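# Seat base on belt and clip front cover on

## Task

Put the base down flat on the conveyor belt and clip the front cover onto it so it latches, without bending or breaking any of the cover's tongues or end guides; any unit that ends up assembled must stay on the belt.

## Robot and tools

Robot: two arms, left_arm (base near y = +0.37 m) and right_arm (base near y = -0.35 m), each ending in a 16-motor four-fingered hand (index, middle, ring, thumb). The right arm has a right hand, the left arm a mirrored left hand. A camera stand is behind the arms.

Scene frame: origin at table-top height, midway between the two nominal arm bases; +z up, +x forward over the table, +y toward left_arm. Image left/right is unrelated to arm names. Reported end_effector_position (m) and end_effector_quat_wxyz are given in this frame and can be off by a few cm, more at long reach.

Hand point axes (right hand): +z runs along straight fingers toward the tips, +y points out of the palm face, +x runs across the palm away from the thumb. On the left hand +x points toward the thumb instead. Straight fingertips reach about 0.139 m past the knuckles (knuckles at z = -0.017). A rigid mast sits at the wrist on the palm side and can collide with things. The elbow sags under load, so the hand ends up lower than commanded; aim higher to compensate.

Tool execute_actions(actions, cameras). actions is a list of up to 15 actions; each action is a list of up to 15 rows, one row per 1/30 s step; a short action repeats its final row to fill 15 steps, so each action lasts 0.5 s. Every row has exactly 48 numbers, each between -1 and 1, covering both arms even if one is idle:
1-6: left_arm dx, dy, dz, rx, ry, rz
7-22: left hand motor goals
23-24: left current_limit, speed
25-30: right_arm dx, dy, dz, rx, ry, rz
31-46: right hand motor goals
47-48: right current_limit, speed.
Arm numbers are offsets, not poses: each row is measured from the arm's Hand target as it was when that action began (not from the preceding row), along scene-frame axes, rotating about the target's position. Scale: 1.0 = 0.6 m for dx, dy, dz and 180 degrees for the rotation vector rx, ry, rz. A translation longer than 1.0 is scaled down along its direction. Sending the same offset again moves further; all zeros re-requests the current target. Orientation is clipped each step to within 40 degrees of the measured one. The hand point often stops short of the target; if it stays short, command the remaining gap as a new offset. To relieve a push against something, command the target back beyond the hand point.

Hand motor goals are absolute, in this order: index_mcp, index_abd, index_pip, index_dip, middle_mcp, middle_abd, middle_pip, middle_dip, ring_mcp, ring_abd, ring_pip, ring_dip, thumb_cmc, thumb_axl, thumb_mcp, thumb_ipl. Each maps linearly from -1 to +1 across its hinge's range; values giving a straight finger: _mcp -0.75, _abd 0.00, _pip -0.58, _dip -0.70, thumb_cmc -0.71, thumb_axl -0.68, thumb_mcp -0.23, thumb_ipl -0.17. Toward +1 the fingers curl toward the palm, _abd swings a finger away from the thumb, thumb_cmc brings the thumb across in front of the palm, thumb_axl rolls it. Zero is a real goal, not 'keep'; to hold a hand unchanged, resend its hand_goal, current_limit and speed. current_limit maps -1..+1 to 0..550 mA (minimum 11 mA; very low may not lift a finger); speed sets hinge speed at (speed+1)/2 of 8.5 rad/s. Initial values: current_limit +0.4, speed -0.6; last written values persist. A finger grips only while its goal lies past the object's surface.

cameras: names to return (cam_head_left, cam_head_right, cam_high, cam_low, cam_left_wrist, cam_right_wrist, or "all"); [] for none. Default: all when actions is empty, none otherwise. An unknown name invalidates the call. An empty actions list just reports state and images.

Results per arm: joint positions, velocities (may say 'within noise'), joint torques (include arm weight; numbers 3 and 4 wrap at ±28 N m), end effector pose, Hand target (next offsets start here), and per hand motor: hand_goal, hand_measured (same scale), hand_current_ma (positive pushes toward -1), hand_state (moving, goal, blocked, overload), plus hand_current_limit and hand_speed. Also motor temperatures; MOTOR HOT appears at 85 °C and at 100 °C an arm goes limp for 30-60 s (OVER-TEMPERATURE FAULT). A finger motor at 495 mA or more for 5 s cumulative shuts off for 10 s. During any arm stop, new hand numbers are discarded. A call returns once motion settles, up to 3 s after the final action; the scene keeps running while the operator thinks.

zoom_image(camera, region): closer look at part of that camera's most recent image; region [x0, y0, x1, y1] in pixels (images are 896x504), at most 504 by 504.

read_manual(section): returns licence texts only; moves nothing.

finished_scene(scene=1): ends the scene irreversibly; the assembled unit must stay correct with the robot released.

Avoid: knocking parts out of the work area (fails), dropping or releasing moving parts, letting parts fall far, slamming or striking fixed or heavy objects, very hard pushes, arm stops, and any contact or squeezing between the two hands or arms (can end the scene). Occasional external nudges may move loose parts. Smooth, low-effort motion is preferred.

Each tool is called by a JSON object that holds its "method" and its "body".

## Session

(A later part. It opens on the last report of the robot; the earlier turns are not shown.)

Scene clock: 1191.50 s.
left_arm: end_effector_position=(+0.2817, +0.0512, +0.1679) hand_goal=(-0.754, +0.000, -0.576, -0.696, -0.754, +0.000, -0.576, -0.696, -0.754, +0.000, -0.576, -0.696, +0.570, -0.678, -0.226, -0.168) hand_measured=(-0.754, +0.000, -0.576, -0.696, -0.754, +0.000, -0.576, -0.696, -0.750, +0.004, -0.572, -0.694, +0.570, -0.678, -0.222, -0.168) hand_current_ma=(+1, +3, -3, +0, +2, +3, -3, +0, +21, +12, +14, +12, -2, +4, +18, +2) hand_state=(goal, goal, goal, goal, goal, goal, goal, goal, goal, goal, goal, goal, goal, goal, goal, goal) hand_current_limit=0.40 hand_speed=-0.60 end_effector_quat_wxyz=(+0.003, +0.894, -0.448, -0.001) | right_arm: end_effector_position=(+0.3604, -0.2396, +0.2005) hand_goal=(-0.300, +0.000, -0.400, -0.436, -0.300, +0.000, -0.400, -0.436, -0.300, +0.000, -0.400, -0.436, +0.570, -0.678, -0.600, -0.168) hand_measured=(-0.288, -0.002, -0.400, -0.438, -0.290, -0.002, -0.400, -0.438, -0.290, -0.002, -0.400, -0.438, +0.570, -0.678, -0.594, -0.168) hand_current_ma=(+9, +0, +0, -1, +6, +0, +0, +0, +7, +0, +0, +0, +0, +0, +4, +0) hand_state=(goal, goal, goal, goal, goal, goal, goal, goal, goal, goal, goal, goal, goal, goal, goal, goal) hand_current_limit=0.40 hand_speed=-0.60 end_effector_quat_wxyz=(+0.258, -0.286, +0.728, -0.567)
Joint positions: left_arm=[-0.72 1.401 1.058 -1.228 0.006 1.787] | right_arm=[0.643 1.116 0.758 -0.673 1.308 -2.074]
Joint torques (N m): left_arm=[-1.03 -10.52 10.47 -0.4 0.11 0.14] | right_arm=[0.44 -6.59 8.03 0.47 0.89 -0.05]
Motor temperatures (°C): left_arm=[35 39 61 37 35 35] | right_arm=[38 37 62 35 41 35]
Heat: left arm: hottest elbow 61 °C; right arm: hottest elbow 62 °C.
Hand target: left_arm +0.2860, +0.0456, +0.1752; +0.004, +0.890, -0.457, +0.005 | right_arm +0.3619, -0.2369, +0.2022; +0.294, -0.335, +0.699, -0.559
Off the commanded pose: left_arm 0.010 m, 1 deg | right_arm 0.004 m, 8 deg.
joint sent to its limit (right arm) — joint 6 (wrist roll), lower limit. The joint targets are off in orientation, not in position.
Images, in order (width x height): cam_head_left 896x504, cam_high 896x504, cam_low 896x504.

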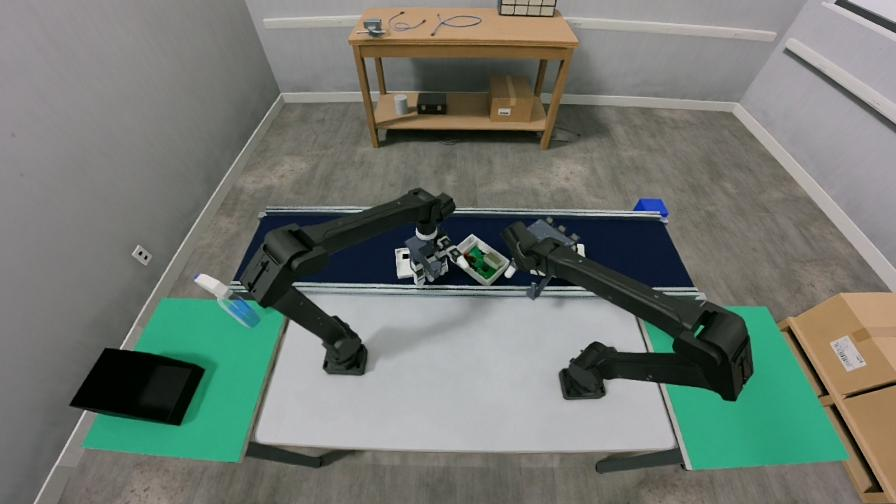

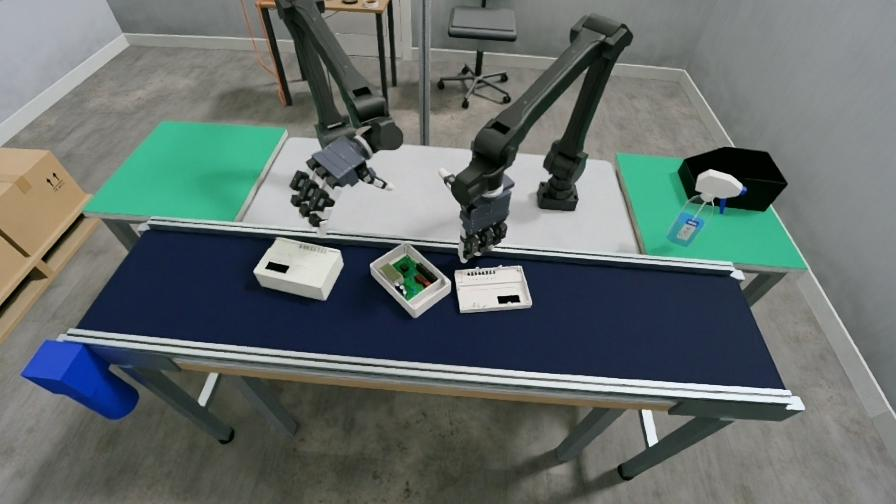

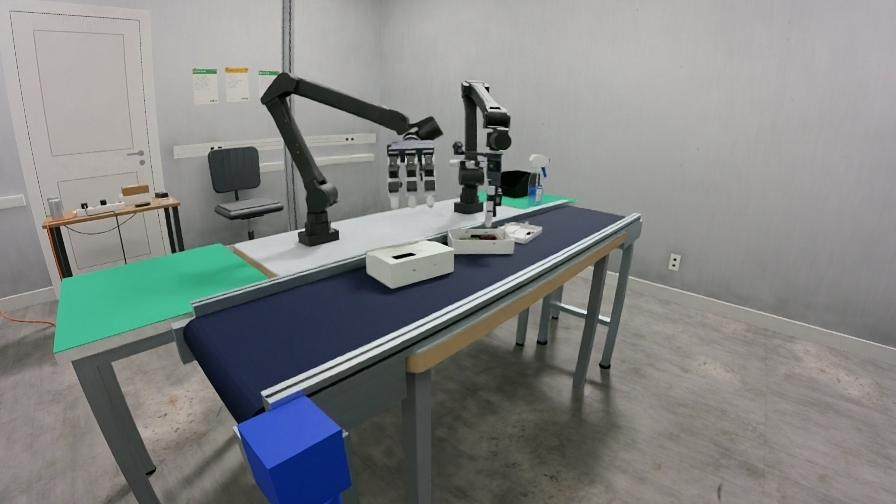

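{"method": "execute_actions", "body": {"actions": [[[0,0,0,0,0,0,-0.754,0,-0.576,-0.696,-0.754,0,-0.576,-0.696,0.068,0,0.299,0.174,0.571,-0.678,-0.226,-0.168,0.4,-0.6,0,0,0,0,0,0,-0.3,0,-0.4,-0.435,-0.3,0,-0.4,-0.435,-0.3,0,-0.4,-0.435,0.571,-0.678,-0.6,-0.168,0.4,-0.6]],[[0.0147,-0.0387,0,0,0,0.0733,-0.754,0,-0.576,-0.696,-0.754,0,-0.576,-0.696,0.068,0,0.299,0.174,0.571,-0.678,-0.226,-0.168,0.4,-0.6,0,0,0,0,0,0,-0.3,0,-0.4,-0.435,-0.3,0,-0.4,-0.435,-0.3,0,-0.4,-0.435,0.571,-0.678,-0.6,-0.168,0.4,-0.6]],[[0,0,-0.045,0,0,0,-0.754,0,-0.576,-0.696,-0.754,0,-0.576,-0.696,0.068,0,0.299,0.174,0.571,-0.678,-0.226,-0.168,0.4,-0.6,0,0,0,0,0,0,-0.3,0,-0.4,-0.435,-0.3,0,-0.4,-0.435,-0.3,0,-0.4,-0.435,0.571,-0.678,-0.6,-0.168,0.4,-0.6]]], "cameras": ["cam_high","cam_low"]}}

{"method": "zoom_image", "body": {"camera": "cam_high", "region": [430, 200, 550, 320]}}

{"method": "zoom_image", "body": {"camera": "cam_low", "region": [440, 150, 560, 260]}}

Scene clock: 1259.17 s.
left_arm: end_effector_position=(+0.2955, +0.0259, +0.1562) hand_goal=(-0.754, +0.000, -0.576, -0.696, -0.754, +0.000, -0.576, -0.696, +0.068, +0.000, +0.298, +0.174, +0.570, -0.678, -0.226, -0.168) hand_measured=(-0.754, +0.002, -0.576, -0.696, -0.754, +0.000, -0.576, -0.696, +0.054, +0.004, +0.292, +0.172, +0.570, -0.678, -0.222, -0.168) hand_current_ma=(+3, +4, -3, +0, +2, +3, -3, +0, -71, +12, -28, -12, +4, +4, +18, +2) hand_state=(goal, goal, goal, goal, goal, goal, goal, goal, goal, goal, goal, goal, goal, goal, goal, goal) hand_current_limit=0.40 hand_speed=-0.60 end_effector_quat_wxyz=(+0.006, +0.935, -0.355, +0.009) | right_arm: end_effector_position=(+0.3604, -0.2396, +0.2005) hand_goal=(-0.300, +0.000, -0.400, -0.436, -0.300, +0.000, -0.400, -0.436, -0.300, +0.000, -0.400, -0.436, +0.570, -0.678, -0.600, -0.168) hand_measured=(-0.288, -0.002, -0.400, -0.438, -0.290, -0.002, -0.400, -0.438, -0.290, -0.002, -0.400, -0.438, +0.570, -0.678, -0.594, -0.168) hand_current_ma=(+9, +0, +0, -1, +6, +0, +0, +0, +7, +0, +0, +0, +0, +0, +4, +0) hand_state=(goal, goal, goal, goal, goal, goal, goal, goal, goal, goal, goal, goal, goal, goal, goal, goal) hand_current_limit=0.40 hand_speed=-0.60 end_effector_quat_wxyz=(+0.258, -0.286, +0.728, -0.567)
Joint positions: left_arm=[-0.753 1.423 1.046 -1.172 0.005 1.548] | right_arm=[0.643 1.116 0.758 -0.673 1.308 -2.074]
Joint torques (N m): left_arm=[-1.55 -10.23 8.01 0.54 0.11 -0.16] | right_arm=[0.56 -6.83 7.92 0.4 0.9 -0.1]
Motor temperatures (°C): left_arm=[35 37 67 36 35 35] | right_arm=[38 37 63 35 40 35]
Heat: left arm: hottest elbow 67 °C; right arm: hottest elbow 63 °C.
Hand target: left_arm +0.2949, +0.0224, +0.1484; +0.003, +0.936, -0.351, +0.005 | right_arm +0.3619, -0.2369, +0.2022; +0.294, -0.335, +0.699, -0.559
Off the commanded pose: left_arm 0.009 m, 1 deg | right_arm 0.004 m, 8 deg.
joint sent to its limit (right arm) — joint 6 (wrist roll), lower limit. The joint targets are off in orientation, not in position.
Images, in order (width x height): cam_high 896x504, cam_low 896x504.

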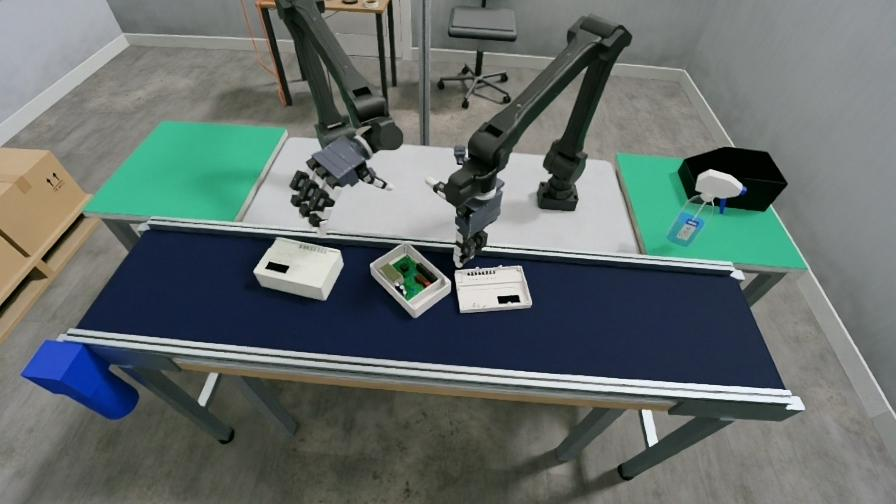

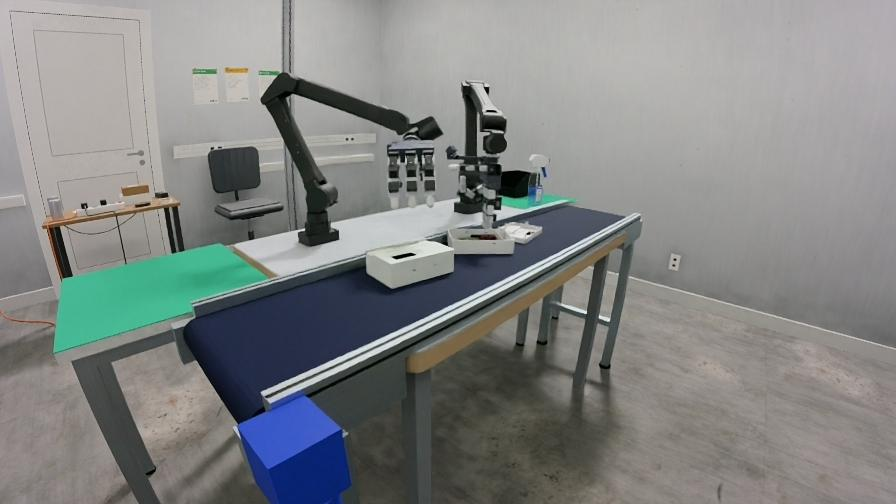

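Scaled by 4.200 from the camera's 896x504 image, which has a finer 1280x720 frame.

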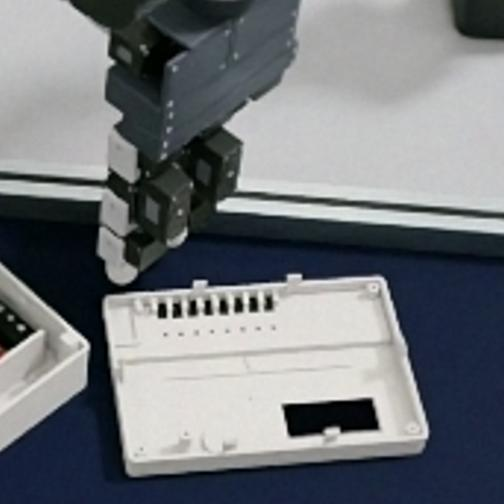

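Scaled by 4.200 from the camera's 896x504 image, which has a finer 1280x720 frame.

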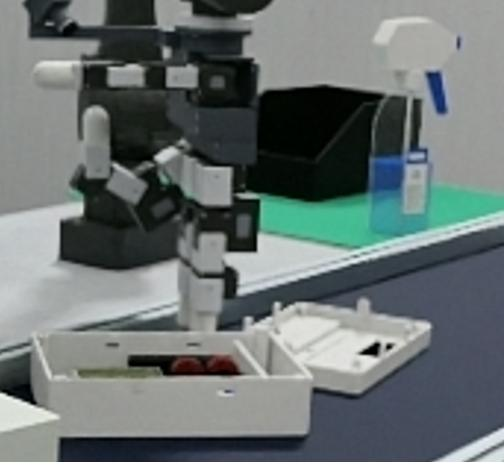

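{"method": "execute_actions", "body": {"actions": [[[-0.024,0.0,0,0,0,0,-0.754,0,-0.576,-0.696,-0.754,0,-0.576,-0.696,0.068,0,0.299,0.174,0.571,-0.678,-0.226,-0.168,0.4,-0.6,0,0,0,0,0,0,-0.3,0,-0.4,-0.435,-0.3,0,-0.4,-0.435,-0.3,0,-0.4,-0.435,0.571,-0.678,-0.6,-0.168,0.4,-0.6]],[[0,0,-0.045,0,0,0,-0.754,0,-0.576,-0.696,-0.754,0,-0.576,-0.696,0.068,0,0.299,0.174,0.571,-0.678,-0.226,-0.168,0.4,-0.6,0,0,0,0,0,0,-0.3,0,-0.4,-0.435,-0.3,0,-0.4,-0.435,-0.3,0,-0.4,-0.435,0.571,-0.678,-0.6,-0.168,0.4,-0.6]]], "cameras": ["cam_high","cam_low"]}}

{"method": "zoom_image", "body": {"camera": "cam_high", "region": [430, 200, 550, 320]}}

{"method": "zoom_image", "body": {"camera": "cam_low", "region": [440, 150, 560, 260]}}

Scene clock: 1271.03 s.
left_arm: end_effector_position=(+0.2864, +0.0228, +0.1409) hand_goal=(-0.754, +0.000, -0.576, -0.696, -0.754, +0.000, -0.576, -0.696, +0.068, +0.000, +0.298, +0.174, +0.570, -0.678, -0.226, -0.168) hand_measured=(-0.754, +0.004, -0.576, -0.696, -0.758, +0.020, -0.580, -0.698, +0.056, +0.002, +0.292, +0.172, +0.570, -0.678, -0.222, -0.168) hand_current_ma=(+3, +13, -3, +0, -17, +78, -17, -8, -61, +10, -25, -12, +4, +4, +23, +2) hand_state=(goal, goal, goal, goal, goal, goal, goal, goal, goal, goal, goal, goal, goal, goal, goal, goal) hand_current_limit=0.40 hand_speed=-0.60 end_effector_quat_wxyz=(+0.009, +0.935, -0.353, +0.020) | right_arm: end_effector_position=(+0.3604, -0.2396, +0.2005) hand_goal=(-0.300, +0.000, -0.400, -0.436, -0.300, +0.000, -0.400, -0.436, -0.300, +0.000, -0.400, -0.436, +0.570, -0.678, -0.600, -0.168) hand_measured=(-0.288, -0.002, -0.400, -0.438, -0.290, -0.002, -0.400, -0.438, -0.290, -0.002, -0.400, -0.438, +0.570, -0.678, -0.594, -0.168) hand_current_ma=(+9, +0, +0, -1, +6, +0, +0, +0, +7, +0, +0, +0, +0, +0, +4, +0) hand_state=(goal, goal, goal, goal, goal, goal, goal, goal, goal, goal, goal, goal, goal, goal, goal, goal) hand_current_limit=0.40 hand_speed=-0.60 end_effector_quat_wxyz=(+0.258, -0.286, +0.728, -0.567)
Joint positions: left_arm=[-0.777 1.415 0.993 -1.106 0.001 1.522] | right_arm=[0.643 1.116 0.758 -0.673 1.308 -2.074]
Joint torques (N m): left_arm=[-1.85 -9.05 6.49 0.96 0.21 -0.19] | right_arm=[0.73 -6.3 7.88 0.57 0.9 -0.07]
Motor temperatures (°C): left_arm=[35 38 64 36 35 35] | right_arm=[38 37 63 35 40 35]
Heat: left arm: hottest elbow 64 °C; right arm: hottest elbow 63 °C.
Hand target: left_arm +0.2805, +0.0224, +0.1214; +0.004, +0.936, -0.351, +0.005 | right_arm +0.3619, -0.2369, +0.2022; +0.294, -0.335, +0.699, -0.559
Off the commanded pose: left_arm 0.021 m, 2 deg | right_arm 0.004 m, 8 deg.
joint sent to its limit (right arm) — joint 6 (wrist roll), lower limit. The joint targets are off in orientation, not in position.
Images, in order (width x height): cam_high 896x504, cam_low 896x504.

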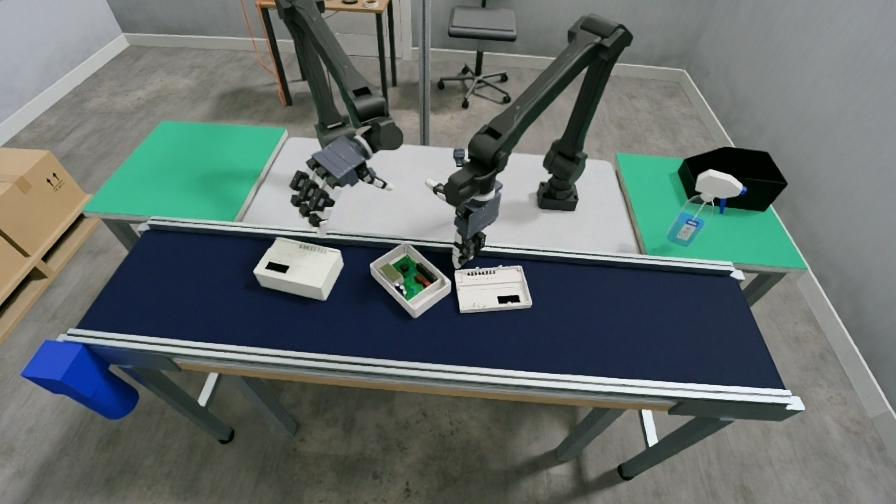

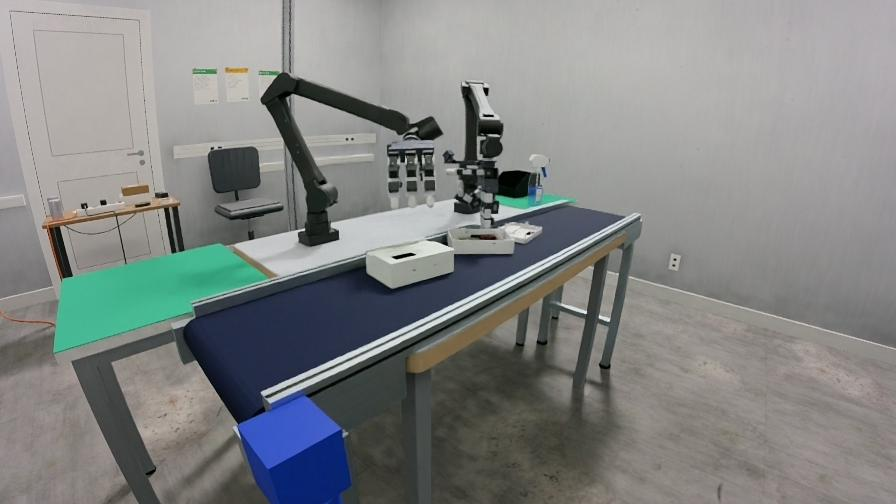

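Scaled by 4.200 from the camera's 896x504 image, which has a finer 1280x720 frame.

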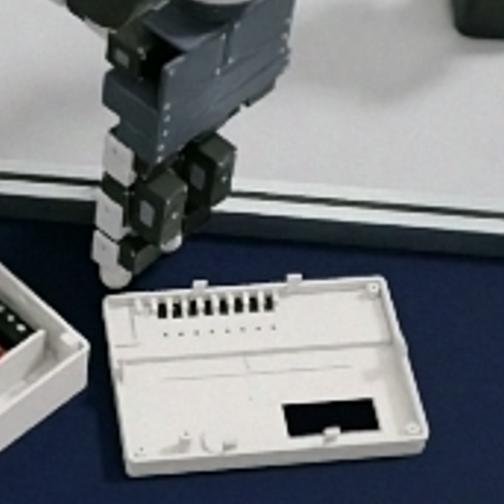

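Scaled by 4.200 from the camera's 896x504 image, which has a finer 1280x720 frame.

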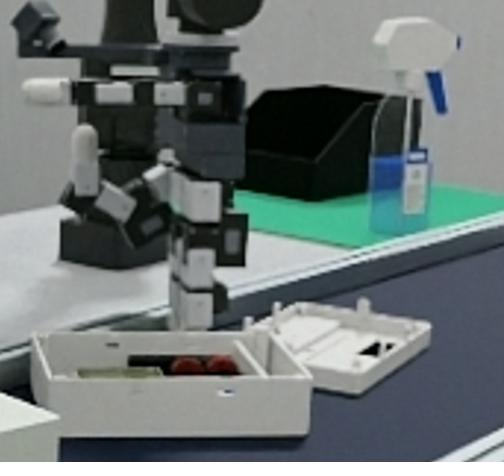

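{"method": "execute_actions", "body": {"actions": [[[0.0,0.017,0.034,0,0,0,-0.754,0,-0.576,-0.696,-0.754,0,-0.576,-0.696,0.068,0,0.299,0.174,0.571,-0.678,-0.226,-0.168,0.4,-0.6,0,0,0,0,0,0,-0.3,0,-0.4,-0.435,-0.3,0,-0.4,-0.435,-0.3,0,-0.4,-0.435,0.571,-0.678,-0.6,-0.168,0.4,-0.6]],[[0.03,0,0,0,0,0,-0.754,0,-0.576,-0.696,-0.754,0,-0.576,-0.696,0.068,0,0.299,0.174,0.571,-0.678,-0.226,-0.168,0.4,-0.6,0,0,0,0,0,0,-0.3,0,-0.4,-0.435,-0.3,0,-0.4,-0.435,-0.3,0,-0.4,-0.435,0.571,-0.678,-0.6,-0.168,0.4,-0.6]],[[0.03,0,0,0,0,0,-0.754,0,-0.576,-0.696,-0.754,0,-0.576,-0.696,0.068,0,0.299,0.174,0.571,-0.678,-0.226,-0.168,0.4,-0.6,0,0,0,0,0,0,-0.3,0,-0.4,-0.435,-0.3,0,-0.4,-0.435,-0.3,0,-0.4,-0.435,0.571,-0.678,-0.6,-0.168,0.4,-0.6]]], "cameras": ["cam_high"]}}

{"method": "zoom_image", "body": {"camera": "cam_high", "region": [400, 220, 560, 330]}}

Scene clock: 1299.60 s.
left_arm: end_effector_position=(+0.2994, +0.0364, +0.1418) hand_goal=(-0.754, +0.000, -0.576, -0.696, -0.754, +0.000, -0.576, -0.696, +0.068, +0.000, +0.298, +0.174, +0.570, -0.678, -0.226, -0.168) hand_measured=(-0.732, +0.032, -0.564, -0.690, -0.734, +0.008, -0.564, -0.690, +0.056, +0.002, +0.292, +0.172, +0.570, -0.678, -0.222, -0.168) hand_current_ma=(+105, +133, +58, +30, +94, +28, +53, +28, -61, +10, -24, -12, +4, +4, +23, +2) hand_state=(blocked, blocked, goal, goal, goal, goal, goal, goal, goal, goal, goal, goal, goal, goal, goal, goal) hand_current_limit=0.40 hand_speed=-0.60 end_effector_quat_wxyz=(+0.008, +0.935, -0.354, +0.001) | right_arm: end_effector_position=(+0.3604, -0.2396, +0.2005) hand_goal=(-0.300, +0.000, -0.400, -0.436, -0.300, +0.000, -0.400, -0.436, -0.300, +0.000, -0.400, -0.436, +0.570, -0.678, -0.600, -0.168) hand_measured=(-0.288, -0.002, -0.400, -0.438, -0.290, -0.002, -0.400, -0.438, -0.290, -0.002, -0.400, -0.438, +0.570, -0.678, -0.594, -0.168) hand_current_ma=(+9, +0, +0, -1, +6, +0, +0, +0, +7, +0, +0, +0, +0, +0, +4, +0) hand_state=(goal, goal, goal, goal, goal, goal, goal, goal, goal, goal, goal, goal, goal, goal, goal, goal) hand_current_limit=0.40 hand_speed=-0.60 end_effector_quat_wxyz=(+0.258, -0.286, +0.728, -0.567)
Joint positions: left_arm=[-0.723 1.437 1.019 -1.145 0.014 1.577] | right_arm=[0.643 1.116 0.758 -0.673 1.308 -2.074]
Joint torques (N m): left_arm=[0.5 -8.94 10.92 0.05 -0.15 0.09] | right_arm=[0.85 -6.12 7.94 0.51 0.92 -0.08]
Motor temperatures (°C): left_arm=[35 37 59 36 35 35] | right_arm=[38 37 63 35 40 35]
Heat: left arm: hottest elbow 59 °C; right arm: hottest elbow 63 °C.
Hand target: left_arm +0.3164, +0.0327, +0.1417; +0.004, +0.936, -0.351, +0.005 | right_arm +0.3619, -0.2369, +0.2022; +0.294, -0.335, +0.699, -0.559
Off the commanded pose: left_arm 0.017 m, 1 deg | right_arm 0.004 m, 8 deg.
joint sent to its limit (right arm) — joint 6 (wrist roll), lower limit. The joint targets are off in orientation, not in position.
Images, in order (width x height): cam_high 896x504.

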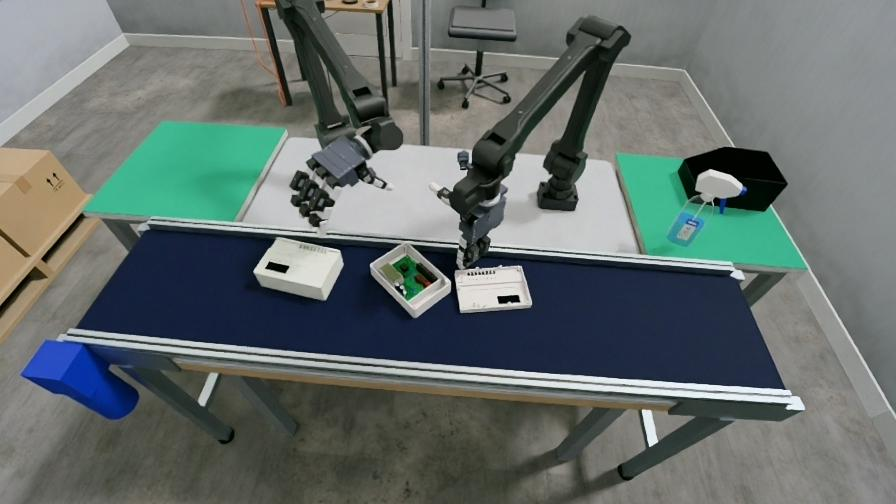

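Scaled by 3.150 from the camera's 896x504 image, which has a finer 1280x720 frame.

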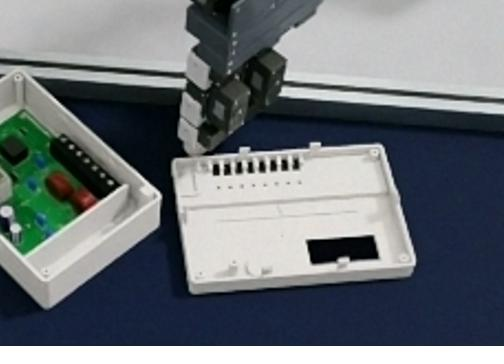

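{"method": "execute_actions", "body": {"actions": [[[0.03,0,0.01,0,0,0,-0.754,0,-0.576,-0.696,-0.754,0,-0.576,-0.696,0.068,0,0.299,0.174,0.571,-0.678,-0.226,-0.168,0.4,-0.6,0,0,0,0,0,0,-0.3,0,-0.4,-0.435,-0.3,0,-0.4,-0.435,-0.3,0,-0.4,-0.435,0.571,-0.678,-0.6,-0.168,0.4,-0.6]],[[0.03,0,0,0,0,0,-0.754,0,-0.576,-0.696,-0.754,0,-0.576,-0.696,0.068,0,0.299,0.174,0.571,-0.678,-0.226,-0.168,0.4,-0.6,0,0,0,0,0,0,-0.3,0,-0.4,-0.435,-0.3,0,-0.4,-0.435,-0.3,0,-0.4,-0.435,0.571,-0.678,-0.6,-0.168,0.4,-0.6]]], "cameras": ["cam_high"]}}

{"method": "zoom_image", "body": {"camera": "cam_high", "region": [400, 220, 560, 330]}}

Scene clock: 1307.90 s.
left_arm: end_effector_position=(+0.3371, +0.0366, +0.1430) hand_goal=(-0.754, +0.000, -0.576, -0.696, -0.754, +0.000, -0.576, -0.696, +0.068, +0.000, +0.298, +0.174, +0.570, -0.678, -0.226, -0.168) hand_measured=(-0.732, +0.018, -0.564, -0.690, -0.750, +0.002, -0.572, -0.692, +0.056, +0.002, +0.292, +0.172, +0.572, -0.678, -0.222, -0.168) hand_current_ma=(+107, +69, +57, +28, +16, +10, +13, +14, -61, +10, -24, -12, +5, +4, +23, +2) hand_state=(blocked, goal, goal, goal, goal, goal, goal, goal, goal, goal, goal, goal, goal, goal, goal, goal) hand_current_limit=0.40 hand_speed=-0.60 end_effector_quat_wxyz=(+0.005, +0.936, -0.351, -0.001) | right_arm: end_effector_position=(+0.3604, -0.2396, +0.2005) hand_goal=(-0.300, +0.000, -0.400, -0.436, -0.300, +0.000, -0.400, -0.436, -0.300, +0.000, -0.400, -0.436, +0.570, -0.678, -0.600, -0.168) hand_measured=(-0.288, -0.002, -0.400, -0.438, -0.290, -0.002, -0.400, -0.438, -0.290, -0.002, -0.400, -0.438, +0.570, -0.678, -0.594, -0.168) hand_current_ma=(+9, +0, +0, -1, +6, +0, +0, +0, +7, +0, +0, +0, +0, +0, +4, +0) hand_state=(goal, goal, goal, goal, goal, goal, goal, goal, goal, goal, goal, goal, goal, goal, goal, goal) hand_current_limit=0.40 hand_speed=-0.60 end_effector_quat_wxyz=(+0.258, -0.286, +0.728, -0.567)
Joint positions: left_arm=[-0.665 1.511 1.104 -1.163 0.009 1.629] | right_arm=[0.643 1.116 0.758 -0.673 1.308 -2.074]
Joint torques (N m): left_arm=[0.32 -11.05 11.23 -0.28 -0.01 0.11] | right_arm=[0.32 -6.48 7.97 0.55 0.93 -0.12]
Motor temperatures (°C): left_arm=[35 37 61 36 35 35] | right_arm=[38 37 63 35 40 35]
Heat: left arm: hottest elbow 61 °C; right arm: hottest elbow 63 °C.
Hand target: left_arm +0.3524, +0.0326, +0.1478; +0.003, +0.936, -0.352, +0.005 | right_arm +0.3619, -0.2369, +0.2022; +0.294, -0.335, +0.699, -0.559
Off the commanded pose: left_arm 0.016 m, 1 deg | right_arm 0.004 m, 8 deg.
joint sent to its limit (right arm) — joint 6 (wrist roll), lower limit. The joint targets are off in orientation, not in position.
Images, in order (width x height): cam_high 896x504.

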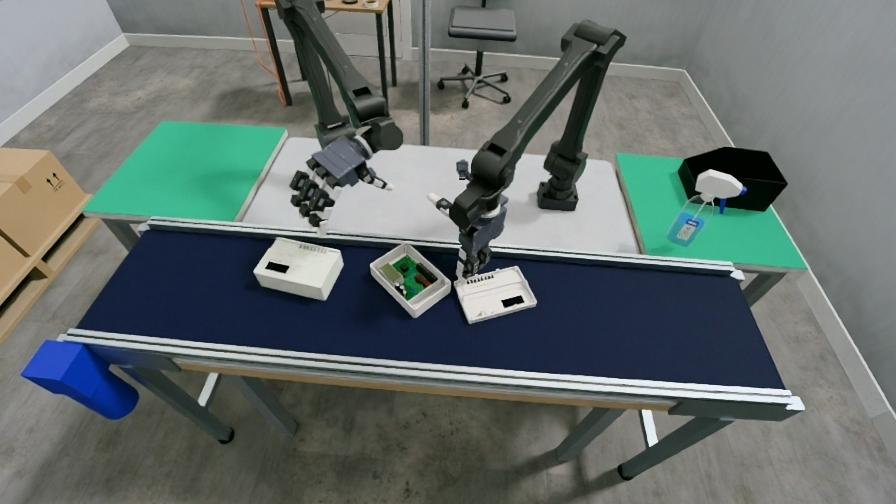

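Scaled by 3.150 from the camera's 896x504 image, which has a finer 1280x720 frame.

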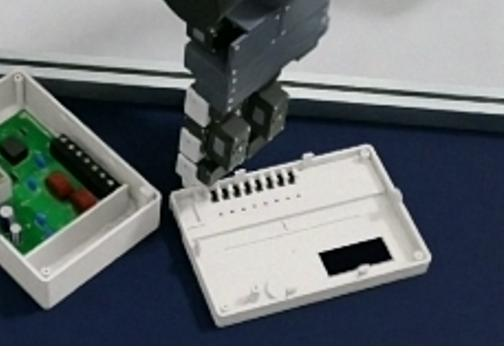

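{"method": "execute_actions", "body": {"actions": [[[0.03,0.006,0,0,0,0,-0.754,0,-0.576,-0.696,-0.754,0,-0.576,-0.696,0.068,0,0.299,0.174,0.571,-0.678,-0.226,-0.168,0.4,-0.6,0,0,0,0,0,0,-0.3,0,-0.4,-0.435,-0.3,0,-0.4,-0.435,-0.3,0,-0.4,-0.435,0.571,-0.678,-0.6,-0.168,0.4,-0.6]],[[0.03,0.006,0,0,0,0,-0.754,0,-0.576,-0.696,-0.754,0,-0.576,-0.696,0.068,0,0.299,0.174,0.571,-0.678,-0.226,-0.168,0.4,-0.6,0,0,0,0,0,0,-0.3,0,-0.4,-0.435,-0.3,0,-0.4,-0.435,-0.3,0,-0.4,-0.435,0.571,-0.678,-0.6,-0.168,0.4,-0.6]]], "cameras": ["cam_high"]}}

{"method": "zoom_image", "body": {"camera": "cam_high", "region": [400, 220, 560, 330]}}

Scene clock: 1316.60 s.
left_arm: end_effector_position=(+0.3741, +0.0429, +0.1437) hand_goal=(-0.754, +0.000, -0.576, -0.696, -0.754, +0.000, -0.576, -0.696, +0.068, +0.000, +0.298, +0.174, +0.570, -0.678, -0.226, -0.168) hand_measured=(-0.734, +0.006, -0.564, -0.690, -0.750, +0.002, -0.574, -0.692, +0.056, +0.002, +0.292, +0.172, +0.572, -0.678, -0.222, -0.168) hand_current_ma=(+102, +21, +55, +28, +15, +10, +13, +14, -61, +10, -24, -12, +5, +4, +23, +2) hand_state=(blocked, goal, goal, goal, goal, goal, goal, goal, goal, goal, goal, goal, goal, goal, goal, goal) hand_current_limit=0.40 hand_speed=-0.60 end_effector_quat_wxyz=(+0.005, +0.937, -0.350, +0.001) | right_arm: end_effector_position=(+0.3604, -0.2396, +0.2005) hand_goal=(-0.300, +0.000, -0.400, -0.436, -0.300, +0.000, -0.400, -0.436, -0.300, +0.000, -0.400, -0.436, +0.570, -0.678, -0.600, -0.168) hand_measured=(-0.288, -0.002, -0.400, -0.438, -0.290, -0.002, -0.400, -0.438, -0.290, -0.002, -0.400, -0.438, +0.570, -0.678, -0.594, -0.168) hand_current_ma=(+9, +0, +0, -1, +6, +0, +0, +0, +7, +0, +0, +0, +0, +0, +4, +0) hand_state=(goal, goal, goal, goal, goal, goal, goal, goal, goal, goal, goal, goal, goal, goal, goal, goal) hand_current_limit=0.40 hand_speed=-0.60 end_effector_quat_wxyz=(+0.258, -0.286, +0.728, -0.567)
Joint positions: left_arm=[-0.603 1.573 1.178 -1.172 0.009 1.689] | right_arm=[0.643 1.116 0.758 -0.673 1.308 -2.074]
Joint torques (N m): left_arm=[0.03 -12.04 11.25 -0.36 0.02 0.12] | right_arm=[0.62 -6.42 8.01 0.53 0.88 -0.1]
Motor temperatures (°C): left_arm=[35 38 62 36 35 35] | right_arm=[38 37 63 35 40 35]
Heat: left arm: hottest elbow 62 °C; right arm: hottest elbow 63 °C.
Hand target: left_arm +0.3884, +0.0399, +0.1476; +0.003, +0.936, -0.351, +0.005 | right_arm +0.3619, -0.2369, +0.2022; +0.294, -0.335, +0.699, -0.559
Off the commanded pose: left_arm 0.015 m, 1 deg | right_arm 0.004 m, 8 deg.
joint sent to its limit (right arm) — joint 6 (wrist roll), lower limit. The joint targets are off in orientation, not in position.
Images, in order (width x height): cam_high 896x504.

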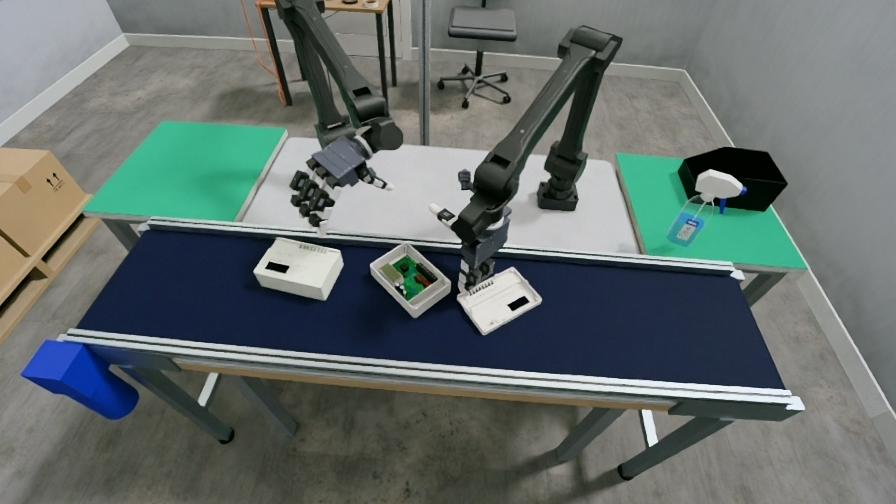

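Scaled by 3.150 from the camera's 896x504 image, which has a finer 1280x720 frame.

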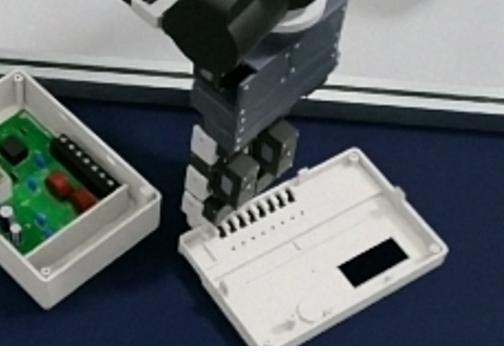

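{"method": "execute_actions", "body": {"actions": [[[0.027,0.008,0,0,0,0,-0.754,0,-0.576,-0.696,-0.754,0,-0.576,-0.696,0.068,0,0.299,0.174,0.571,-0.678,-0.226,-0.168,0.4,-0.6,0,0,0,0,0,0,-0.3,0,-0.4,-0.435,-0.3,0,-0.4,-0.435,-0.3,0,-0.4,-0.435,0.571,-0.678,-0.6,-0.168,0.4,-0.6]],[[0.027,0.008,0,0,0,0,-0.754,0,-0.576,-0.696,-0.754,0,-0.576,-0.696,0.068,0,0.299,0.174,0.571,-0.678,-0.226,-0.168,0.4,-0.6,0,0,0,0,0,0,-0.3,0,-0.4,-0.435,-0.3,0,-0.4,-0.435,-0.3,0,-0.4,-0.435,0.571,-0.678,-0.6,-0.168,0.4,-0.6]]], "cameras": ["cam_high"]}}

{"method": "zoom_image", "body": {"camera": "cam_high", "region": [400, 220, 560, 345]}}

Scene clock: 1327.37 s.
left_arm: end_effector_position=(+0.4058, +0.0512, +0.1445) hand_goal=(-0.754, +0.000, -0.576, -0.696, -0.754, +0.000, -0.576, -0.696, +0.068, +0.000, +0.298, +0.174, +0.570, -0.678, -0.226, -0.168) hand_measured=(-0.740, +0.004, -0.566, -0.690, -0.746, +0.002, -0.572, -0.692, +0.056, +0.002, +0.292, +0.172, +0.572, -0.678, -0.222, -0.168) hand_current_ma=(+69, +13, +42, +25, +43, +8, +18, +14, -61, +10, -24, -12, +6, +4, +23, +2) hand_state=(goal, goal, goal, goal, goal, goal, goal, goal, goal, goal, goal, goal, goal, goal, goal, goal) hand_current_limit=0.40 hand_speed=-0.60 end_effector_quat_wxyz=(+0.006, +0.937, -0.350, +0.001) | right_arm: end_effector_position=(+0.3604, -0.2396, +0.2005) hand_goal=(-0.300, +0.000, -0.400, -0.436, -0.300, +0.000, -0.400, -0.436, -0.300, +0.000, -0.400, -0.436, +0.570, -0.678, -0.600, -0.168) hand_measured=(-0.288, -0.002, -0.400, -0.438, -0.290, -0.002, -0.400, -0.438, -0.290, -0.002, -0.400, -0.438, +0.570, -0.678, -0.594, -0.168) hand_current_ma=(+9, +0, +0, -1, +6, +0, +0, +0, +7, +0, +0, +0, +0, +0, +4, +0) hand_state=(goal, goal, goal, goal, goal, goal, goal, goal, goal, goal, goal, goal, goal, goal, goal, goal) hand_current_limit=0.40 hand_speed=-0.60 end_effector_quat_wxyz=(+0.258, -0.286, +0.728, -0.567)
Joint positions: left_arm=[-0.55 1.626 1.244 -1.186 0.011 1.742] | right_arm=[0.643 1.116 0.758 -0.673 1.308 -2.074]
Joint torques (N m): left_arm=[0.26 -12.86 11.38 -0.42 0 0.14] | right_arm=[0.62 -6.59 7.72 0.42 0.91 -0.11]
Motor temperatures (°C): left_arm=[35 38 62 36 35 35] | right_arm=[38 37 63 35 40 35]
Heat: left arm: hottest elbow 62 °C; right arm: hottest elbow 63 °C.
Hand target: left_arm +0.4207, +0.0493, +0.1477; +0.004, +0.936, -0.352, +0.005 | right_arm +0.3619, -0.2369, +0.2022; +0.294, -0.335, +0.699, -0.559
Off the commanded pose: left_arm 0.015 m, 1 deg | right_arm 0.004 m, 8 deg.
joint sent to its limit (right arm) — joint 6 (wrist roll), lower limit. The joint targets are off in orientation, not in position.
Images, in order (width x height): cam_high 896x504.

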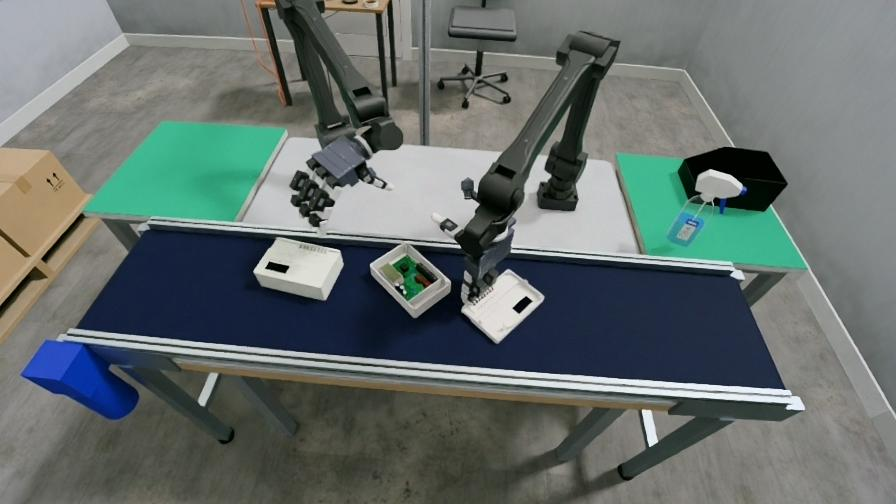

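Scaled by 3.150 from the camera's 896x504 image, which has a finer 1280x720 frame.

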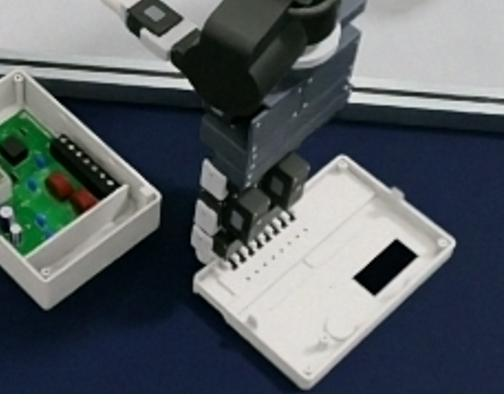

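{"method": "execute_actions", "body": {"actions": [[[-0.011,-0.0125,0,0,0,0,-0.754,0,-0.576,-0.696,-0.754,0,-0.576,-0.696,0.068,0,0.299,0.174,0.571,-0.678,-0.226,-0.168,0.4,-0.6,0,0,0,0,0,0,-0.3,0,-0.4,-0.435,-0.3,0,-0.4,-0.435,-0.3,0,-0.4,-0.435,0.571,-0.678,-0.6,-0.168,0.4,-0.6]],[[0,0,0.1,0,0,0,-0.754,0,-0.576,-0.696,-0.754,0,-0.576,-0.696,0.068,0,0.299,0.174,0.571,-0.678,-0.226,-0.168,0.4,-0.6,0,0,0,0,0,0,-0.3,0,-0.4,-0.435,-0.3,0,-0.4,-0.435,-0.3,0,-0.4,-0.435,0.571,-0.678,-0.6,-0.168,0.4,-0.6]],[[0,0,0.1,0,0,0,-0.3,0,-0.4,-0.435,-0.754,0,-0.576,-0.696,-0.754,0,-0.576,-0.696,0.514,-0.678,-0.449,-0.168,0.4,-0.6,0,0,0,0,0,0,-0.3,0,-0.4,-0.435,-0.3,0,-0.4,-0.435,-0.3,0,-0.4,-0.435,0.571,-0.678,-0.6,-0.168,0.4,-0.6]],[[0.066,0.0755,0,0.1115,-0.0976,0,-0.3,0,-0.4,-0.435,-0.754,0,-0.576,-0.696,-0.754,0,-0.576,-0.696,0.514,-0.678,-0.449,-0.168,0.4,-0.6,0,0,0,0,0,0,-0.3,0,-0.4,-0.435,-0.3,0,-0.4,-0.435,-0.3,0,-0.4,-0.435,0.571,-0.678,-0.6,-0.168,0.4,-0.6]]], "cameras": ["cam_high","cam_low"]}}

Scene clock: 1397.43 s.
left_arm: end_effector_position=(+0.4433, +0.0974, +0.2469) hand_goal=(-0.300, +0.000, -0.400, -0.436, -0.754, +0.000, -0.576, -0.696, -0.754, +0.000, -0.576, -0.696, +0.514, -0.678, -0.450, -0.168) hand_measured=(-0.302, +0.000, -0.402, -0.438, -0.750, +0.000, -0.574, -0.694, -0.750, +0.000, -0.572, -0.694, +0.516, -0.678, -0.444, -0.168) hand_current_ma=(-11, +1, -7, -11, +15, +0, +5, +11, +23, +3, +19, +13, +8, +4, +33, +1) hand_state=(goal, goal, goal, goal, goal, goal, goal, goal, goal, goal, goal, goal, goal, goal, goal, goal) hand_current_limit=0.40 hand_speed=-0.60 end_effector_quat_wxyz=(-0.218, +0.908, -0.354, +0.060) | right_arm: end_effector_position=(+0.3604, -0.2396, +0.2005) hand_goal=(-0.300, +0.000, -0.400, -0.436, -0.300, +0.000, -0.400, -0.436, -0.300, +0.000, -0.400, -0.436, +0.570, -0.678, -0.600, -0.168) hand_measured=(-0.288, -0.002, -0.400, -0.438, -0.290, -0.002, -0.400, -0.438, -0.290, -0.002, -0.400, -0.438, +0.570, -0.678, -0.594, -0.168) hand_current_ma=(+9, +0, +0, -1, +6, +0, +0, +0, +7, +0, +0, +0, +0, +0, +4, +0) hand_state=(goal, goal, goal, goal, goal, goal, goal, goal, goal, goal, goal, goal, goal, goal, goal, goal) hand_current_limit=0.40 hand_speed=-0.60 end_effector_quat_wxyz=(+0.258, -0.286, +0.728, -0.567)
Joint positions: left_arm=[-0.609 1.563 1.503 -1.493 -0.456 1.715] | right_arm=[0.643 1.116 0.758 -0.673 1.308 -2.074]
Joint torques (N m): left_arm=[-1.32 -15.09 12.36 0.02 -0.36 -0.18] | right_arm=[0.56 -6.65 8.13 0.53 0.88 -0.08]
Motor temperatures (°C): left_arm=[35 39 66 36 35 35] | right_arm=[38 36 64 35 40 35]
Heat: left arm: hottest elbow 66 °C; right arm: hottest elbow 64 °C.
Hand target: left_arm +0.4538, +0.0871, +0.2676; -0.212, +0.911, -0.344, +0.086 | right_arm +0.3619, -0.2369, +0.2022; +0.294, -0.335, +0.699, -0.559
Off the commanded pose: left_arm 0.025 m, 3 deg | right_arm 0.004 m, 8 deg.
joint sent to its limit (right arm) — joint 6 (wrist roll), lower limit. The joint targets are off in orientation, not in position.
Images, in order (width x height): cam_high 896x504, cam_low 896x504.

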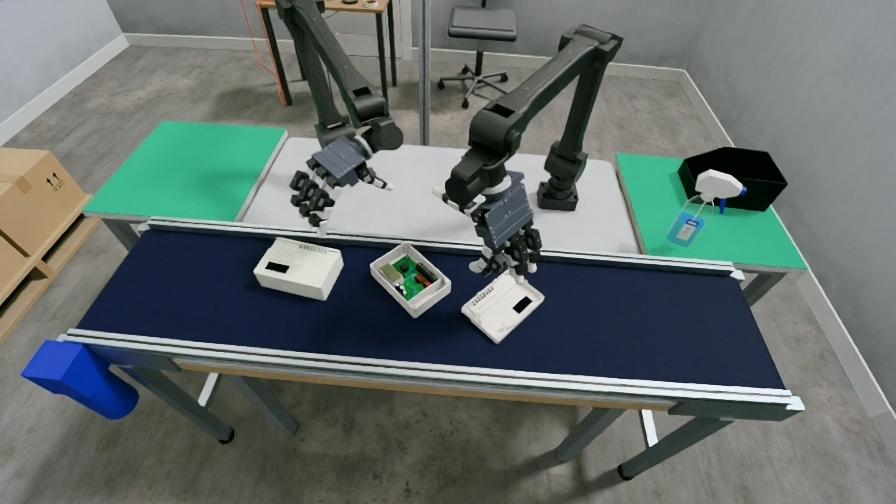

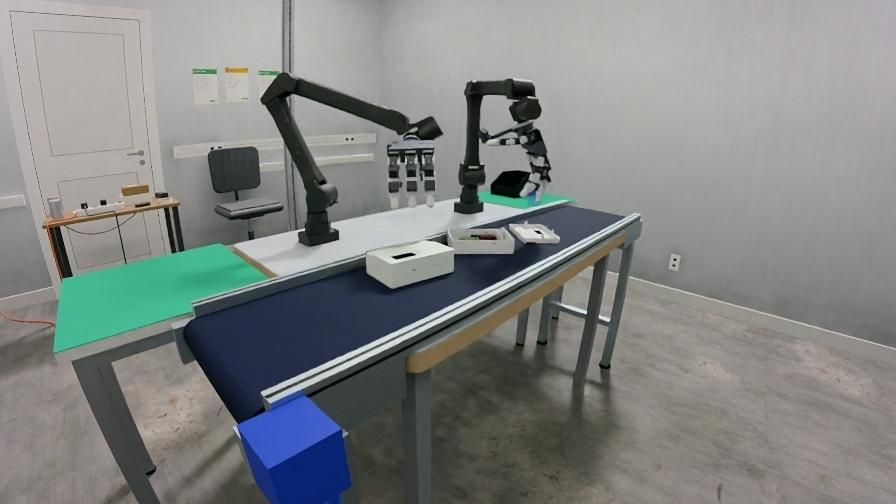

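{"method": "execute_actions", "body": {"actions": [[[0.066,0.0755,-0.03,0.1115,-0.0976,0,-0.3,0,-0.4,-0.435,-0.754,0,-0.576,-0.696,-0.754,0,-0.576,-0.696,0.514,-0.678,-0.449,-0.168,0.4,-0.6,0,0,0,0,0,0,-0.3,0,-0.4,-0.435,-0.3,0,-0.4,-0.435,-0.3,0,-0.4,-0.435,0.571,-0.678,-0.6,-0.168,0.4,-0.6]],[[0.066,0.0755,-0.04,0.1115,-0.0976,0,-0.3,0,-0.4,-0.435,-0.754,0,-0.576,-0.696,-0.754,0,-0.576,-0.696,0.514,-0.678,-0.449,-0.168,0.4,-0.6,0,0,0,0,0,0,-0.3,0,-0.4,-0.435,-0.3,0,-0.4,-0.435,-0.3,0,-0.4,-0.435,0.571,-0.678,-0.6,-0.168,0.4,-0.6]],[[0,0,-0.06,0,0,0,-0.3,0,-0.4,-0.435,-0.754,0,-0.576,-0.696,-0.754,0,-0.576,-0.696,0.514,-0.678,-0.449,-0.168,0.4,-0.6,0,0,0,0,0,0,-0.3,0,-0.4,-0.435,-0.3,0,-0.4,-0.435,-0.3,0,-0.4,-0.435,0.571,-0.678,-0.6,-0.168,0.4,-0.6]]], "cameras": ["cam_high","cam_low","cam_left_wrist"]}}

{"method": "zoom_image", "body": {"camera": "cam_high", "region": [430, 200, 590, 360]}}

{"method": "zoom_image", "body": {"camera": "cam_low", "region": [440, 130, 600, 260]}}

Scene clock: 1407.97 s.
left_arm: end_effector_position=(+0.5337, +0.1819, +0.1966) hand_goal=(-0.300, +0.000, -0.400, -0.436, -0.754, +0.000, -0.576, -0.696, -0.754, +0.000, -0.576, -0.696, +0.514, -0.678, -0.450, -0.168) hand_measured=(-0.294, +0.000, -0.400, -0.438, -0.746, +0.000, -0.574, -0.694, -0.746, +0.000, -0.574, -0.694, +0.516, -0.678, -0.446, -0.168) hand_current_ma=(+28, +2, +1, -7, +42, +0, +7, +10, +38, +2, +7, +9, +7, +3, +17, -1) hand_state=(goal, goal, goal, goal, goal, goal, goal, goal, goal, goal, goal, goal, goal, goal, goal, goal) hand_current_limit=0.40 hand_speed=-0.60 end_effector_quat_wxyz=(-0.599, +0.720, -0.263, +0.234) | right_arm: end_effector_position=(+0.3604, -0.2396, +0.2005) hand_goal=(-0.300, +0.000, -0.400, -0.436, -0.300, +0.000, -0.400, -0.436, -0.300, +0.000, -0.400, -0.436, +0.570, -0.678, -0.600, -0.168) hand_measured=(-0.288, -0.002, -0.400, -0.438, -0.290, -0.002, -0.400, -0.438, -0.290, -0.002, -0.400, -0.438, +0.570, -0.678, -0.594, -0.168) hand_current_ma=(+9, +0, +0, -1, +6, +0, +0, +0, +7, +0, +0, +0, +0, +0, +4, +0) hand_state=(goal, goal, goal, goal, goal, goal, goal, goal, goal, goal, goal, goal, goal, goal, goal, goal) hand_current_limit=0.40 hand_speed=-0.60 end_effector_quat_wxyz=(+0.258, -0.286, +0.728, -0.567)
Joint positions: left_arm=[-0.68 1.595 1.179 -0.889 -1.389 1.82] | right_arm=[0.643 1.116 0.758 -0.673 1.308 -2.074]
Joint torques (N m): left_arm=[-1.44 -13.68 8.34 0.84 -0.91 0.13] | right_arm=[1.03 -5.95 7.99 0.51 0.88 -0.1]
Motor temperatures (°C): left_arm=[35 40 66 36 35 35] | right_arm=[38 36 64 35 40 35]
Heat: left arm: hottest elbow 66 °C; right arm: hottest elbow 64 °C.
Hand target: left_arm +0.5330, +0.1777, +0.1897; -0.599, +0.717, -0.273, +0.230 | right_arm +0.3619, -0.2369, +0.2022; +0.294, -0.335, +0.699, -0.559
Off the commanded pose: left_arm 0.008 m, 1 deg | right_arm 0.004 m, 8 deg.
joint sent to its limit (right arm) — joint 6 (wrist roll), lower limit. The joint targets are off in orientation, not in position.
camera_calibration:
cam_left_wrist: T_world_to_cam=[[-0.48466, 0.608187, 0.62866, -0.0027665], [-0.105803, -0.754197, 0.648068, 0.0144074], [0.86828, 0.247579, 0.429877, -0.465827], [0, 0, 0, 1]] pos_world=[0.404652, 0.127877, 0.19265]
Images, in order (width x height): cam_high 896x504, cam_low 896x504, cam_left_wrist 896x504.

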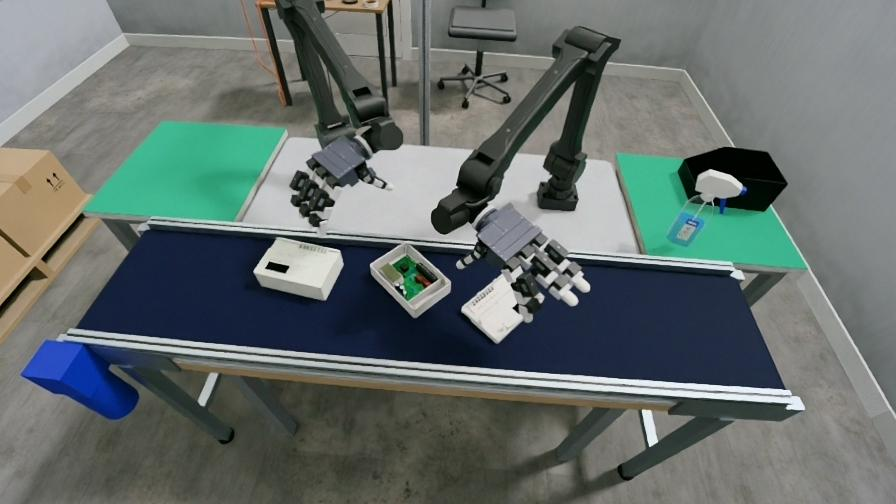

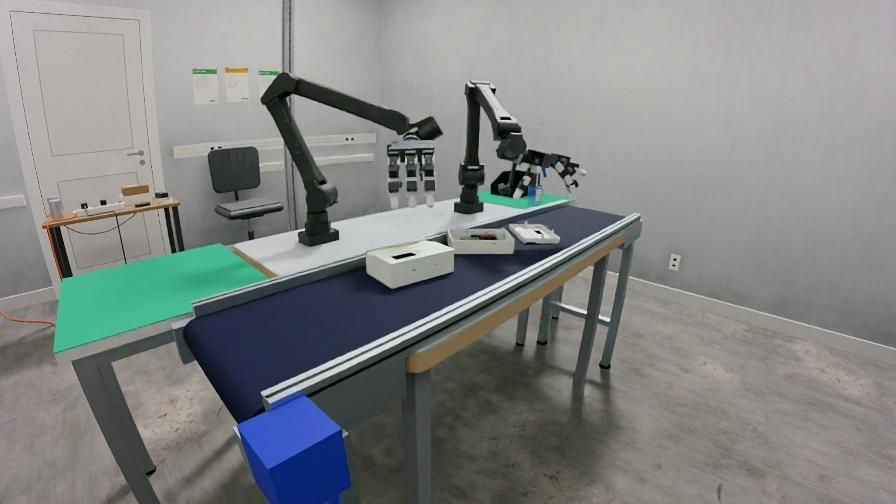

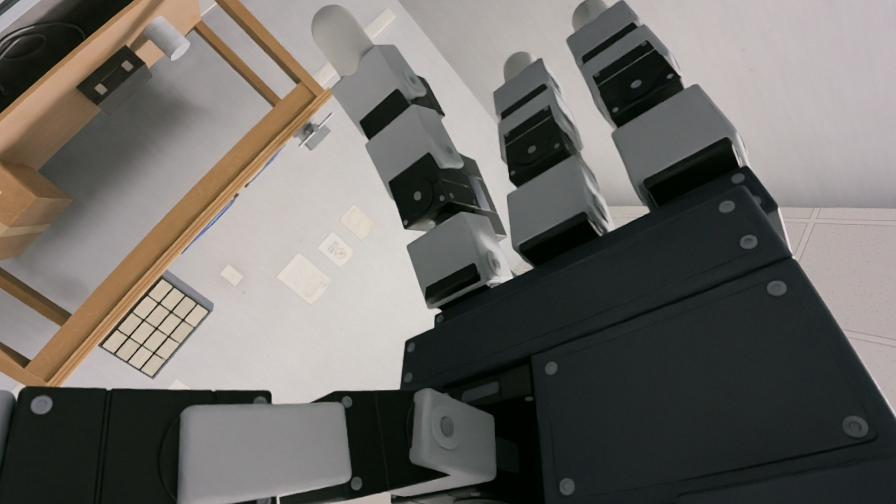

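Scaled by 3.150 from the camera's 896x504 image, which has a finer 1280x720 frame.

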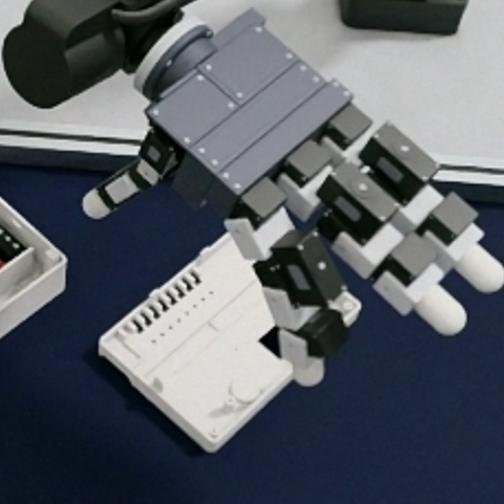

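Scaled by 3.150 from the camera's 896x504 image, which has a finer 1280x720 frame.

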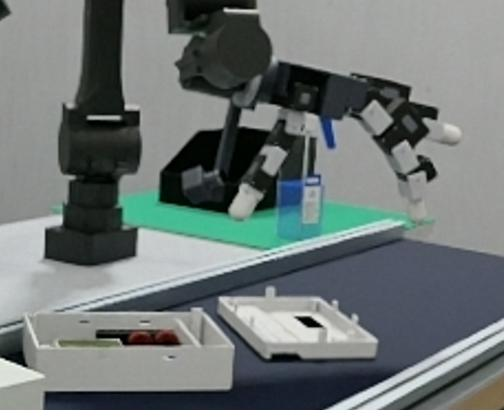

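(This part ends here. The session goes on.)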